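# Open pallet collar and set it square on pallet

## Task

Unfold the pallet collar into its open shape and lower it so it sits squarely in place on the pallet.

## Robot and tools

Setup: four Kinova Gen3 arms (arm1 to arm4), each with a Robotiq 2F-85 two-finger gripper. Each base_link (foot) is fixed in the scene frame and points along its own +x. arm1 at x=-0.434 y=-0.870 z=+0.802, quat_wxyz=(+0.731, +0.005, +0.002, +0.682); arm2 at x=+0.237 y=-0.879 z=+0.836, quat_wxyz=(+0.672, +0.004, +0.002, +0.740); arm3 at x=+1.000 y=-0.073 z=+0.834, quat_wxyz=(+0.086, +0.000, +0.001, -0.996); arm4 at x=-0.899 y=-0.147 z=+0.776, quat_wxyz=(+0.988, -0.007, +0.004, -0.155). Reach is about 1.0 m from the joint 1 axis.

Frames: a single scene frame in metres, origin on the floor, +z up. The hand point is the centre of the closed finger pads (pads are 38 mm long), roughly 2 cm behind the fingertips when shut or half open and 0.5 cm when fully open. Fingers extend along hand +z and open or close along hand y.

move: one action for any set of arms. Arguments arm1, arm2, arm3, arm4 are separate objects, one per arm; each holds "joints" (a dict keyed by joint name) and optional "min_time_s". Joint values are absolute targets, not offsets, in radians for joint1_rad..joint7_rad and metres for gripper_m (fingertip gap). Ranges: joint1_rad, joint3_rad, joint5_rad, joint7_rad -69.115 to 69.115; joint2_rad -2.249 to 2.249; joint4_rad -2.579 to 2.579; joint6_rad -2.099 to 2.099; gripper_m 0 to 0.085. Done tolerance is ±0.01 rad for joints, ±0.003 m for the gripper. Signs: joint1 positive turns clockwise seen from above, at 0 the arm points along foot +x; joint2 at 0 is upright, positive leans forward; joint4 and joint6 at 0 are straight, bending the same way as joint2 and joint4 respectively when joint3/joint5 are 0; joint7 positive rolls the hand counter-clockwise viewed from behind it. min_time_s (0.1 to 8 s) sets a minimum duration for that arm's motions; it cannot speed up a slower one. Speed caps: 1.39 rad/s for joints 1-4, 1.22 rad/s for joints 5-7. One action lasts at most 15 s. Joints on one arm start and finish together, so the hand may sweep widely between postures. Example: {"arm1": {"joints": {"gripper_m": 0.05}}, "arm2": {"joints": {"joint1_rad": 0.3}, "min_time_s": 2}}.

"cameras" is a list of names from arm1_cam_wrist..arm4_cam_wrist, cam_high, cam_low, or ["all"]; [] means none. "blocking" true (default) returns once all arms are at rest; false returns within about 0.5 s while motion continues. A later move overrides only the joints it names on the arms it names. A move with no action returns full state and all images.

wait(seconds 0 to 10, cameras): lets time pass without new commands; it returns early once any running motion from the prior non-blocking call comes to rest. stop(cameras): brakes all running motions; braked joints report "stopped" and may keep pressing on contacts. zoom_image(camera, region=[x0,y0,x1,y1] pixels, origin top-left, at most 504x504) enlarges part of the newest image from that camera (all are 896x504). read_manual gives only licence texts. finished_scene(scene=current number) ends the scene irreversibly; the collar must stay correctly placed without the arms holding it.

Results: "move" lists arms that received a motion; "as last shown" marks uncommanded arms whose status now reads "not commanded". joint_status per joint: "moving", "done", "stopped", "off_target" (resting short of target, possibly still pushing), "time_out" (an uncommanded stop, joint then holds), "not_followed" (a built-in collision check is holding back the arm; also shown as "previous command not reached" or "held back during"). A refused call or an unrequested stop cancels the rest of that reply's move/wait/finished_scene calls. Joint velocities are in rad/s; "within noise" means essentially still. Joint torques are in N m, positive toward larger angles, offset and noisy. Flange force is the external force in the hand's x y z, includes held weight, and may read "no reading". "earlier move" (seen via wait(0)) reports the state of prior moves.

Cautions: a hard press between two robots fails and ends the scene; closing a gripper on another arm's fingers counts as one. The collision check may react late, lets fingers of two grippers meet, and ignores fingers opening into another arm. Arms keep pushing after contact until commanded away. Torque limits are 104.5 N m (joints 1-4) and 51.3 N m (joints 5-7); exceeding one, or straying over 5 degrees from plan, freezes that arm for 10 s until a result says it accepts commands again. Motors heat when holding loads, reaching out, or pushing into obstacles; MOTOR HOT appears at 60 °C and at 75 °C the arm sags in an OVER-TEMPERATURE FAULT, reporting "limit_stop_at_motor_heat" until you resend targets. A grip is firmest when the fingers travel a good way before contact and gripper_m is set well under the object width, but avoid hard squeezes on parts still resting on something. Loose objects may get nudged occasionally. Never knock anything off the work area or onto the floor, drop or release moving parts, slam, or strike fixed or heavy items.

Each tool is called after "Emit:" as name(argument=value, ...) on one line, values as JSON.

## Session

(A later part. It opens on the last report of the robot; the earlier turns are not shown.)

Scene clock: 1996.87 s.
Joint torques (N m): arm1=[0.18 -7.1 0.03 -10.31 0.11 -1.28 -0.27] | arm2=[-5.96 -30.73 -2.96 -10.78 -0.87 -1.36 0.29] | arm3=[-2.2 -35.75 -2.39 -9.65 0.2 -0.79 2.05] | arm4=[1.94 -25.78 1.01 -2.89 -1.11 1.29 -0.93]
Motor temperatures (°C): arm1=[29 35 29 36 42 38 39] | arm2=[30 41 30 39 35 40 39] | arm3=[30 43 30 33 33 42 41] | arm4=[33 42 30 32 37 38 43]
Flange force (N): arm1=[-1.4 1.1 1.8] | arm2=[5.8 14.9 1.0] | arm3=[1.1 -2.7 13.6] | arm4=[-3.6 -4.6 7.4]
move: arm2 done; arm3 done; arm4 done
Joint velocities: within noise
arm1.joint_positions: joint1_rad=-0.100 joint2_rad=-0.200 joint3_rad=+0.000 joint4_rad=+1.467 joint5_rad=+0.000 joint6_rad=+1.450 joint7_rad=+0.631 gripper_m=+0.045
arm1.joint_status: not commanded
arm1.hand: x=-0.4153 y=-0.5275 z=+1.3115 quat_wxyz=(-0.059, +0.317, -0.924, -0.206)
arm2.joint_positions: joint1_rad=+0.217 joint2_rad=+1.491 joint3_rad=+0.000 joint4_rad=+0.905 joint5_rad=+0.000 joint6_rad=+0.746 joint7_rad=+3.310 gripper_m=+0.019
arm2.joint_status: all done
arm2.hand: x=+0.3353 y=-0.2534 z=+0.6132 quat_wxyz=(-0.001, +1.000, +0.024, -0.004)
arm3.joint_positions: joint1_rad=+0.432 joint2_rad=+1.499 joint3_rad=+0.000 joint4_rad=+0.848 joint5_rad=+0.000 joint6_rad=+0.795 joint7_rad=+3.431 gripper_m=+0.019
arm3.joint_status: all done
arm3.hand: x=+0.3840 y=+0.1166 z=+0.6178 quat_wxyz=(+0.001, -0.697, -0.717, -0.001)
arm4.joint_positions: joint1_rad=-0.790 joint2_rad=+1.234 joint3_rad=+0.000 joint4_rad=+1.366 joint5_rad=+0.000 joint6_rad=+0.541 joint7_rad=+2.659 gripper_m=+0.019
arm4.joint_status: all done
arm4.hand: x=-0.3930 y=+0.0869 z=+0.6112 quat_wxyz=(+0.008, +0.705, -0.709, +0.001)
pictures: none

Emit:
move(arm3={"joints": {"joint2_rad": 1.5017, "joint4_rad": 0.8457, "joint6_rad": 0.7942}, "min_time_s": 1}, arm4={"joints": {"joint2_rad": 1.2347, "joint4_rad": 1.366, "joint6_rad": 0.541}, "min_time_s": 1}, cameras=["cam_low", "arm2_cam_wrist", "arm1_cam_wrist"])

Emit:
zoom_image(camera="cam_low", region=[110, 200, 330, 330])

Emit:
zoom_image(camera="cam_low", region=[400, 210, 620, 340])

Emit:
zoom_image(camera="arm1_cam_wrist", region=[100, 190, 440, 500])

Scene clock: 2006.87 s.
Joint torques (N m): arm1=[0.15 -7 0 -10.36 0.09 -1.33 -0.25] | arm2=[-5.63 -31.32 -2.55 -10.65 -0.66 -1.08 0.34] | arm3=[-1.76 -25.69 -2.02 -9.52 0.49 -3.73 2.08] | arm4=[2.82 -24.26 1.66 -2.48 -1.03 1.2 -0.99]
Motor temperatures (°C): arm1=[29 35 29 36 42 38 39] | arm2=[30 41 30 39 35 40 39] | arm3=[30 43 30 33 33 42 41] | arm4=[33 42 30 32 37 38 43]
Flange force (N): arm1=[-1.2 0.8 1.8] | arm2=[5.4 13.9 2.7] | arm3=[-2.7 6.0 -9.4] | arm4=[-5.0 -4.0 4.5]
move: arm3 done; arm4 done
Joint velocities: within noise
arm1, arm2: as last shown
arm2.hand: x=+0.3352 y=-0.2534 z=+0.6132 quat_wxyz=(-0.001, +1.000, +0.024, -0.004)
arm3.joint_positions: joint1_rad=+0.432 joint2_rad=+1.502 joint3_rad=+0.000 joint4_rad=+0.846 joint5_rad=+0.000 joint6_rad=+0.794 joint7_rad=+3.431 gripper_m=+0.019
arm3.joint_status: all done
arm3.hand: x=+0.3840 y=+0.1166 z=+0.6167 quat_wxyz=(+0.001, -0.697, -0.717, -0.001)
arm4.joint_positions: joint1_rad=-0.790 joint2_rad=+1.235 joint3_rad=+0.000 joint4_rad=+1.366 joint5_rad=+0.000 joint6_rad=+0.541 joint7_rad=+2.659 gripper_m=+0.019
arm4.joint_status: all done
arm4.hand: x=-0.3931 y=+0.0868 z=+0.6107 quat_wxyz=(+0.008, +0.705, -0.709, +0.001)
pictures: arm1_cam_wrist, arm2_cam_wrist, cam_low

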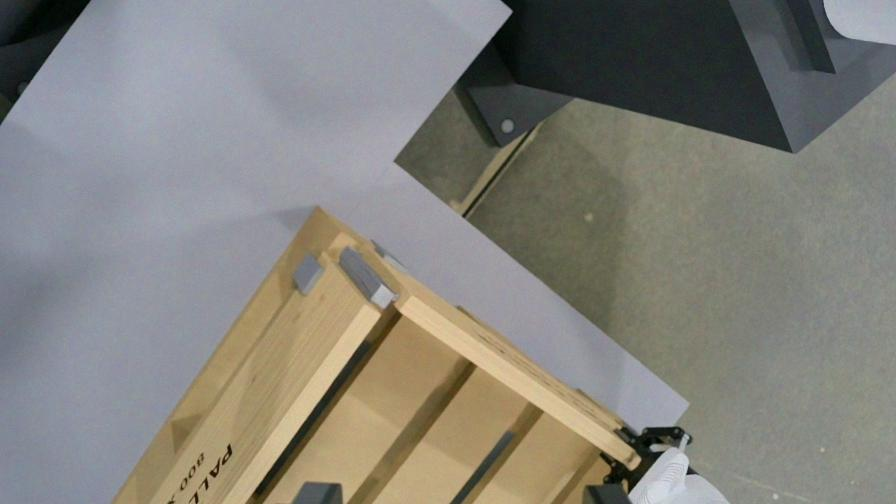

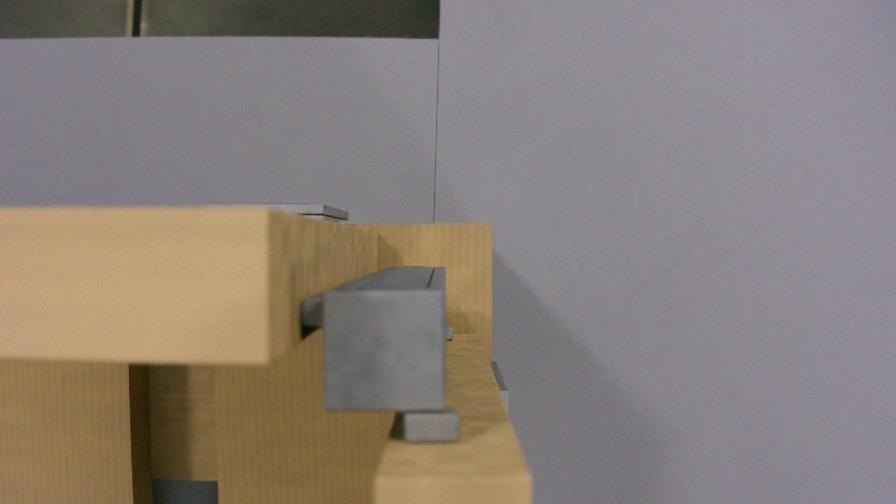

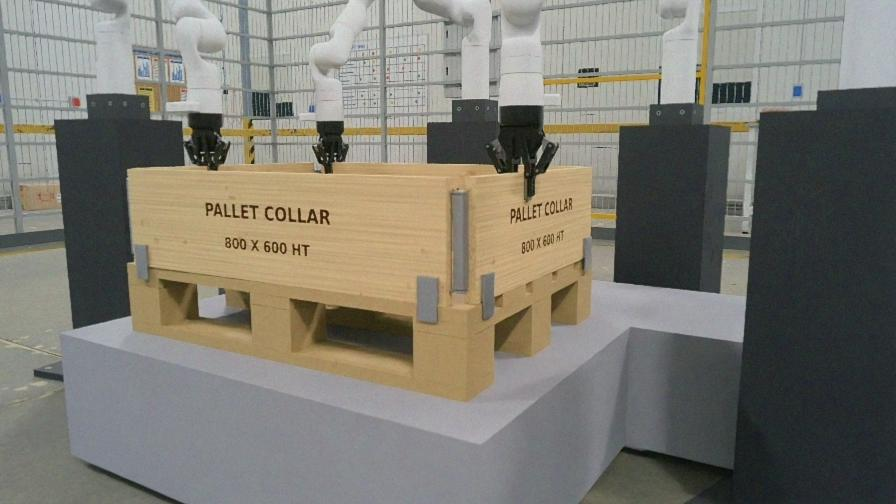

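Scaled by 2.291 from the camera's image (finer frame: 1280x720).

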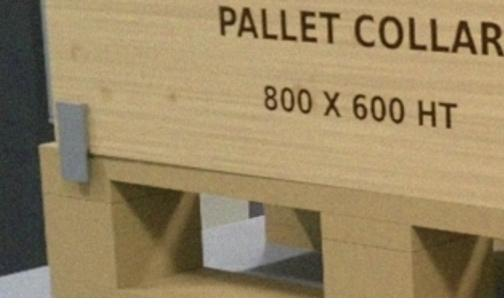

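Scaled by 2.291 from the camera's image (finer frame: 1280x720).

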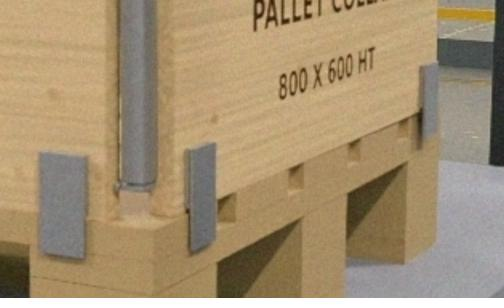

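Scaled by 1.482 from the camera's image (finer frame: 1280x720).

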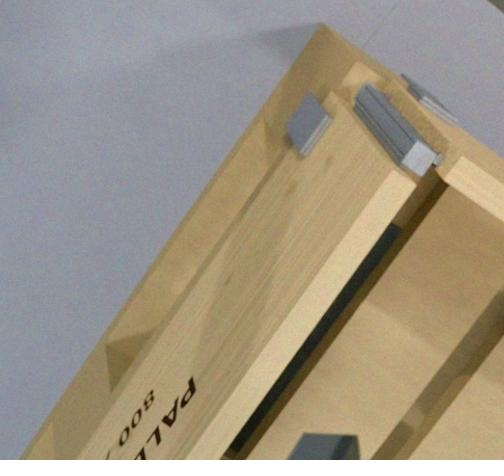

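Emit:
move(arm3={"joints": {"joint2_rad": 1.5004, "joint4_rad": 0.8468, "joint6_rad": 0.7944}, "min_time_s": 1})

Emit:
move(arm2={"joints": {"gripper_m": 0.06}}, arm3={"joints": {"gripper_m": 0.06}}, arm4={"joints": {"gripper_m": 0.06}}, cameras=["cam_low", "arm2_cam_wrist", "arm1_cam_wrist"])

Scene clock: 2021.13 s.
Joint torques (N m): arm1=[0.1 -7.16 0.02 -10.36 0.09 -1.3 -0.27] | arm2=[-5.83 -31.2 -2.71 -10.77 -0.68 -1.16 0.31] | arm3=[-2.43 -32.31 -2.41 -8.48 0.27 -0.86 2.05] | arm4=[2.8 -24.38 1.62 -2.35 -1.01 1.19 -0.98]
Motor temperatures (°C): arm1=[29 35 29 36 42 38 39] | arm2=[30 41 30 39 35 40 39] | arm3=[30 42 30 33 33 42 41] | arm4=[33 42 30 32 37 38 43]
Flange force (N): arm1=[-1.4 1.1 1.9] | arm2=[5.6 14.6 2.2] | arm3=[1.5 -2.8 8.2] | arm4=[-5.3 -4.7 4.9]
move: arm3 done
Joint velocities: within noise
arm1, arm2, arm4: as last shown
arm3.joint_positions: joint1_rad=+0.432 joint2_rad=+1.500 joint3_rad=+0.000 joint4_rad=+0.847 joint5_rad=+0.000 joint6_rad=+0.794 joint7_rad=+3.431 gripper_m=+0.019
arm3.joint_status: all done
arm3.hand: x=+0.3841 y=+0.1166 z=+0.6172 quat_wxyz=(+0.001, -0.697, -0.717, -0.001)
pictures: none

Scene clock: 2022.07 s.
Joint torques (N m): arm1=[0.16 -7.12 0 -10.24 0.06 -1.29 -0.23] | arm2=[-0.5 -26.66 0.51 -8.16 -0.03 -0.15 -0.21] | arm3=[1.04 -28.05 -0.44 -5.68 0.08 0.38 0.46] | arm4=[0.58 -23.83 1.06 -3.74 -0.06 0.16 -0.15]
Motor temperatures (°C): arm1=[29 35 29 36 42 38 39] | arm2=[30 41 30 39 35 40 39] | arm3=[30 42 30 33 33 42 41] | arm4=[33 42 30 32 37 38 43]
Flange force (N): arm1=[-1.5 1.4 1.6] | arm2=[-1.4 10.9 -2.6] | arm3=[-0.3 -6.7 4.5] | arm4=[-1.6 -2.7 1.2]
move: arm2 done; arm3 done; arm4 done
Joint velocities: within noise
arm1: as last shown
arm2.joint_positions: joint1_rad=+0.217 joint2_rad=+1.491 joint3_rad=+0.000 joint4_rad=+0.905 joint5_rad=+0.000 joint6_rad=+0.746 joint7_rad=+3.310 gripper_m=+0.060
arm2.joint_status: all done
arm2.hand: x=+0.3353 y=-0.2534 z=+0.6132 quat_wxyz=(-0.001, +1.000, +0.024, -0.004)
arm3.joint_positions: joint1_rad=+0.432 joint2_rad=+1.500 joint3_rad=+0.000 joint4_rad=+0.847 joint5_rad=+0.000 joint6_rad=+0.794 joint7_rad=+3.431 gripper_m=+0.060
arm3.joint_status: all done
arm3.hand: x=+0.3840 y=+0.1166 z=+0.6172 quat_wxyz=(+0.001, -0.697, -0.717, -0.001)
arm4.joint_positions: joint1_rad=-0.790 joint2_rad=+1.235 joint3_rad=+0.000 joint4_rad=+1.366 joint5_rad=+0.000 joint6_rad=+0.541 joint7_rad=+2.659 gripper_m=+0.060
arm4.joint_status: all done
arm4.hand: x=-0.3931 y=+0.0868 z=+0.6107 quat_wxyz=(+0.008, +0.705, -0.709, +0.001)
pictures: arm1_cam_wrist, arm2_cam_wrist, cam_low

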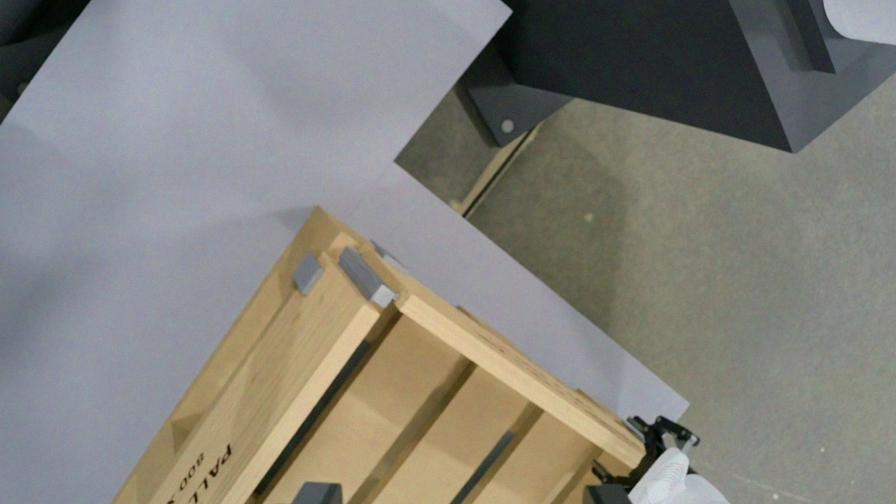

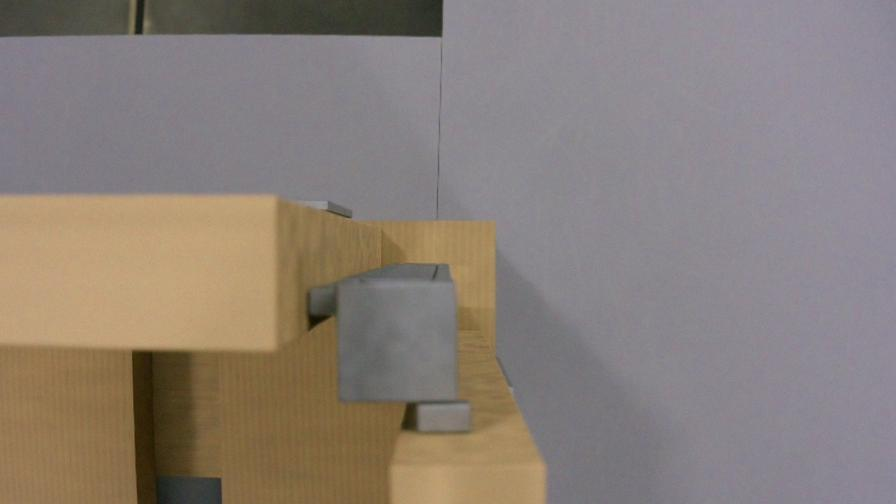

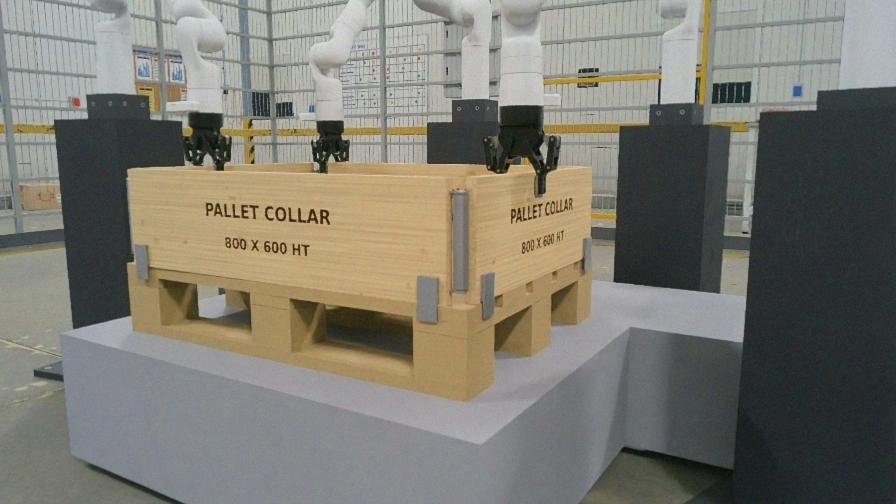

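Emit:
move(arm2={"joints": {"joint2_rad": 1.3673, "joint4_rad": 0.9973, "joint6_rad": 0.777}, "min_time_s": 3}, arm3={"joints": {"joint2_rad": 1.3749, "joint4_rad": 0.94, "joint6_rad": 0.8267}, "min_time_s": 3}, arm4={"joints": {"joint2_rad": 1.1281, "joint4_rad": 1.4098, "joint6_rad": 0.6037}, "min_time_s": 3}, cameras=["cam_low"])

Emit:
move(arm2={"joints": {"joint2_rad": 0.7, "joint4_rad": 1.3, "joint6_rad": 1.14}, "min_time_s": 3}, arm3={"joints": {"joint2_rad": 0.8, "joint4_rad": 1.2, "joint6_rad": 1.14}, "min_time_s": 3}, arm4={"joints": {"joint2_rad": 0.6, "joint4_rad": 1.5, "joint6_rad": 1.04}, "min_time_s": 3}, cameras=["all"])

Emit:
zoom_image(camera="cam_low", region=[110, 150, 330, 330])

Emit:
zoom_image(camera="cam_low", region=[400, 150, 620, 340])

Emit:
zoom_image(camera="cam_high", region=[350, 170, 550, 370])

Scene clock: 2045.37 s.
Joint torques (N m): arm1=[0.16 -7.06 -0.04 -10.31 0.1 -1.28 -0.21] | arm2=[-0.48 -26.5 0.54 -8.31 -0.04 -0.1 -0.18] | arm3=[1.03 -27.94 -0.46 -5.86 0.07 0.37 0.45] | arm4=[0.6 -23.56 1.08 -4.26 -0.03 0.14 -0.13]
Motor temperatures (°C): arm1=[29 35 29 36 42 38 39] | arm2=[30 40 30 39 35 40 39] | arm3=[30 41 30 32 33 42 41] | arm4=[33 42 30 32 37 38 43]
Flange force (N): arm1=[-1.3 1.0 1.8] | arm2=[-1.2 10.0 -1.4] | arm3=[-0.3 -6.6 3.9] | arm4=[-1.6 -2.6 1.0]
move: arm2 done; arm3 done; arm4 done
Joint velocities: within noise
arm1: as last shown
arm2.joint_positions: joint1_rad=+0.217 joint2_rad=+1.367 joint3_rad=+0.000 joint4_rad=+0.997 joint5_rad=+0.000 joint6_rad=+0.777 joint7_rad=+3.310 gripper_m=+0.060
arm2.joint_status: all done
arm2.hand: x=+0.3357 y=-0.2538 z=+0.6716 quat_wxyz=(-0.001, +1.000, +0.024, -0.004)
arm3.joint_positions: joint1_rad=+0.432 joint2_rad=+1.375 joint3_rad=+0.000 joint4_rad=+0.940 joint5_rad=+0.000 joint6_rad=+0.827 joint7_rad=+3.431 gripper_m=+0.060
arm3.joint_status: all done
arm3.hand: x=+0.3840 y=+0.1165 z=+0.6769 quat_wxyz=(+0.001, -0.697, -0.717, -0.001)
arm4.joint_positions: joint1_rad=-0.790 joint2_rad=+1.128 joint3_rad=+0.000 joint4_rad=+1.410 joint5_rad=+0.000 joint6_rad=+0.604 joint7_rad=+2.659 gripper_m=+0.060
arm4.joint_status: all done
arm4.hand: x=-0.3929 y=+0.0873 z=+0.6629 quat_wxyz=(+0.008, +0.705, -0.709, +0.001)

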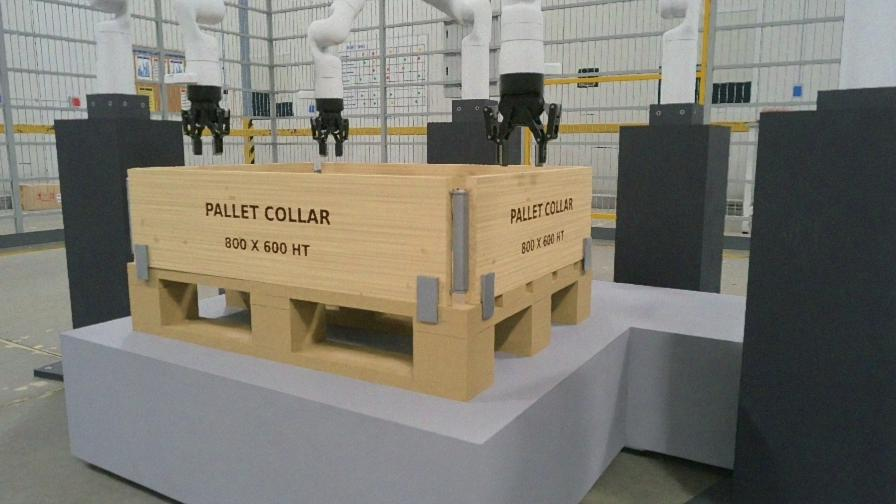

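Scene clock: 2048.67 s.
Joint torques (N m): arm1=[0.19 -7.15 0.04 -10.31 0.09 -1.29 -0.25] | arm2=[-0.47 -21.82 0.3 -10.25 -0.02 -0.14 -0.19] | arm3=[1.02 -24.05 -0.59 -7.41 0.09 0.4 0.47] | arm4=[0.43 -19.63 0.94 -6.87 -0.06 0.13 -0.16]
Motor temperatures (°C): arm1=[29 35 29 36 42 38 39] | arm2=[30 40 30 39 35 40 39] | arm3=[30 41 30 32 33 42 41] | arm4=[33 42 30 32 37 38 43]
Flange force (N): arm1=[-1.4 1.3 1.8] | arm2=[-0.6 7.3 3.7] | arm3=[-0.5 -6.2 1.1] | arm4=[-1.7 -3.2 -0.5]
move: arm2 done; arm3 done; arm4 done
Joint velocities: within noise
arm1: as last shown
arm2.joint_positions: joint1_rad=+0.217 joint2_rad=+0.700 joint3_rad=+0.000 joint4_rad=+1.300 joint5_rad=+0.000 joint6_rad=+1.140 joint7_rad=+3.310 gripper_m=+0.060
arm2.joint_status: all done
arm2.hand: x=+0.3294 y=-0.3292 z=+1.0016 quat_wxyz=(-0.002, +1.000, +0.024, -0.004)
arm3.joint_positions: joint1_rad=+0.432 joint2_rad=+0.800 joint3_rad=+0.000 joint4_rad=+1.200 joint5_rad=+0.000 joint6_rad=+1.140 joint7_rad=+3.431 gripper_m=+0.060
arm3.joint_status: all done
arm3.hand: x=+0.4377 y=+0.1015 z=+0.9702 quat_wxyz=(+0.001, -0.697, -0.717, -0.001)
arm4.joint_positions: joint1_rad=-0.790 joint2_rad=+0.600 joint3_rad=+0.000 joint4_rad=+1.500 joint5_rad=+0.000 joint6_rad=+1.040 joint7_rad=+2.659 gripper_m=+0.060
arm4.joint_status: all done
arm4.hand: x=-0.4340 y=+0.0679 z=+0.9306 quat_wxyz=(+0.007, +0.705, -0.709, +0.001)
pictures: arm1_cam_wrist, arm2_cam_wrist, arm3_cam_wrist, arm4_cam_wrist, cam_high, cam_low

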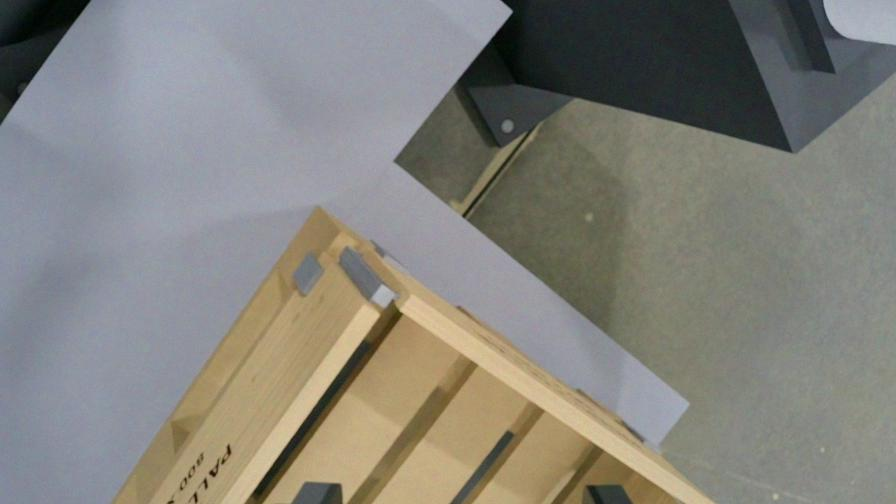

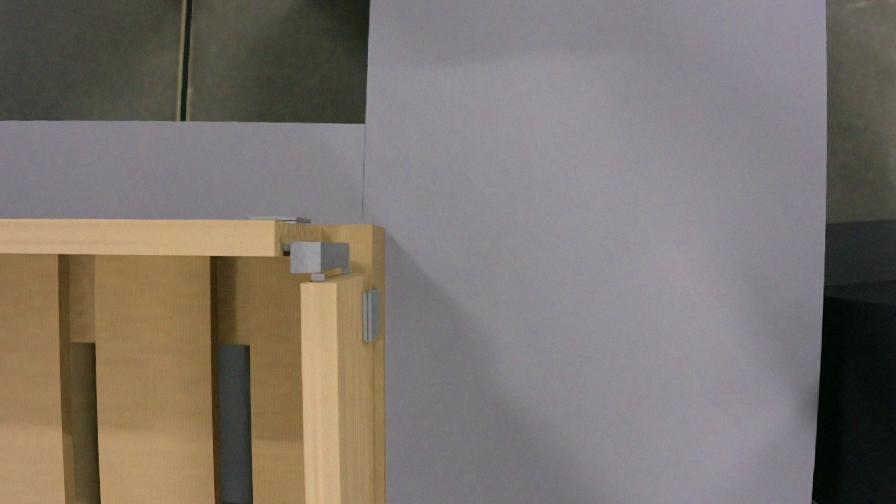

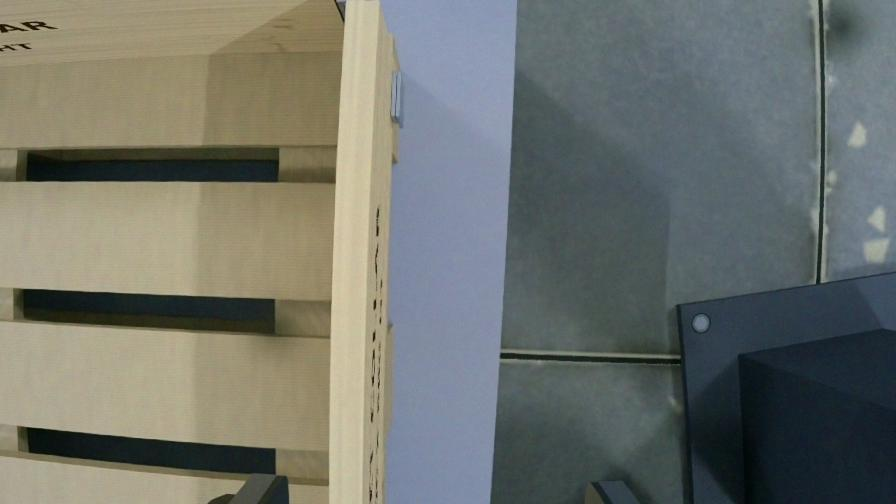

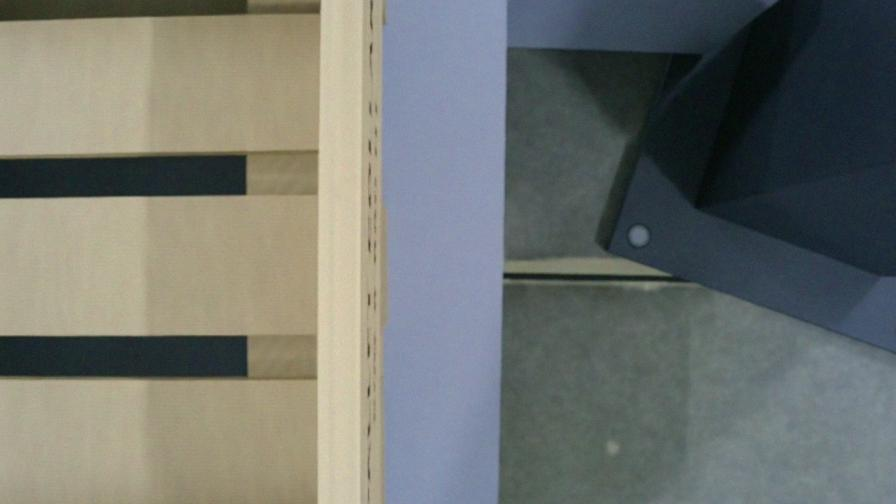

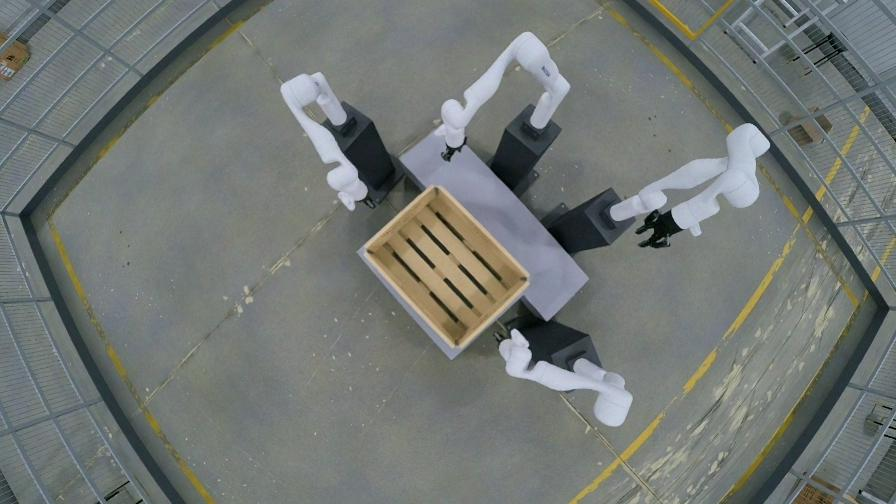

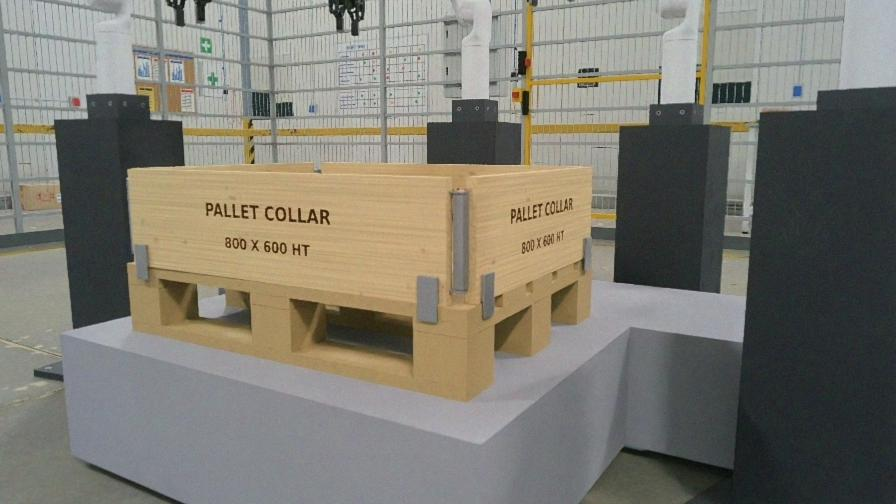

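Scaled by 2.291 from the camera's image (finer frame: 1280x720).

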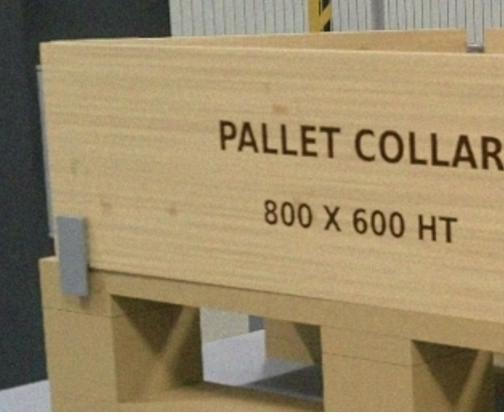

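Scaled by 2.291 from the camera's image (finer frame: 1280x720).

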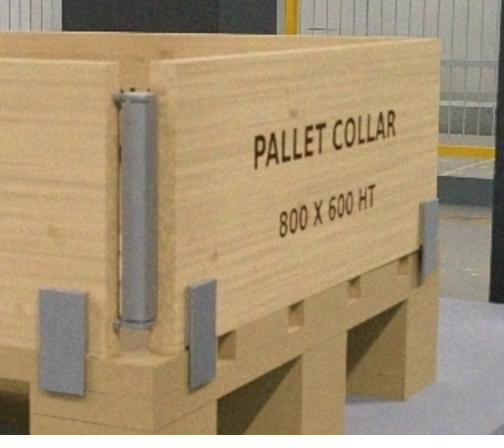

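Scaled by 2.520 from the camera's image (finer frame: 1280x720).

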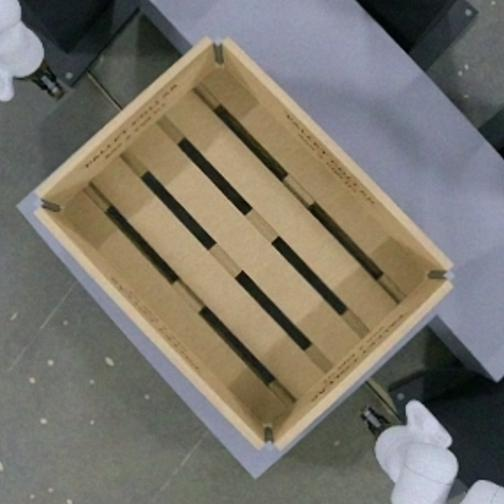

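Emit:
zoom_image(camera="arm2_cam_wrist", region=[230, 190, 430, 390])

Emit:
zoom_image(camera="arm3_cam_wrist", region=[320, 0, 440, 200])

Emit:
zoom_image(camera="arm1_cam_wrist", region=[240, 190, 460, 350])

Scaled by 2.520 from the camera's image (finer frame: 1280x720).

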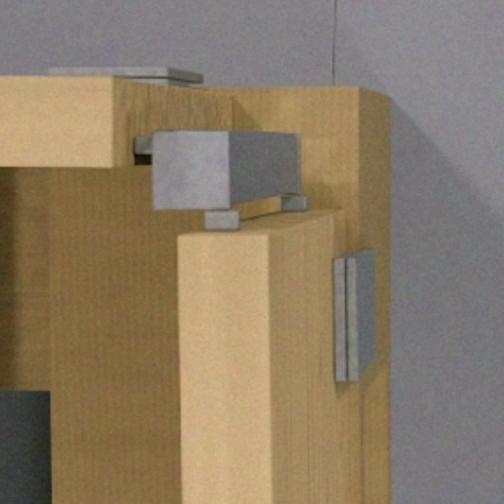

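Scaled by 2.520 from the camera's image (finer frame: 1280x720).

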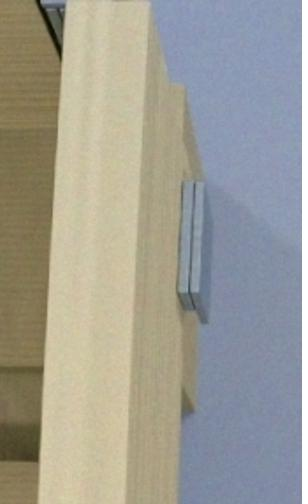

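Scaled by 2.291 from the camera's image (finer frame: 1280x720).

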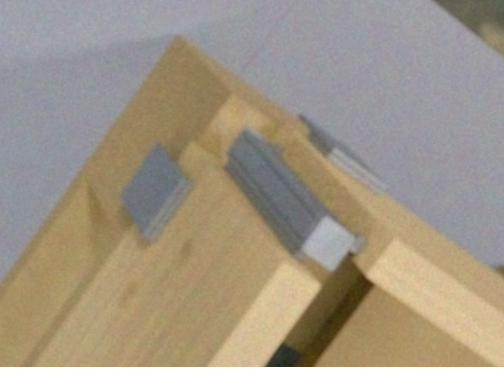

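Emit:
finished_scene(scene=2)

The scene is finished: the task was done.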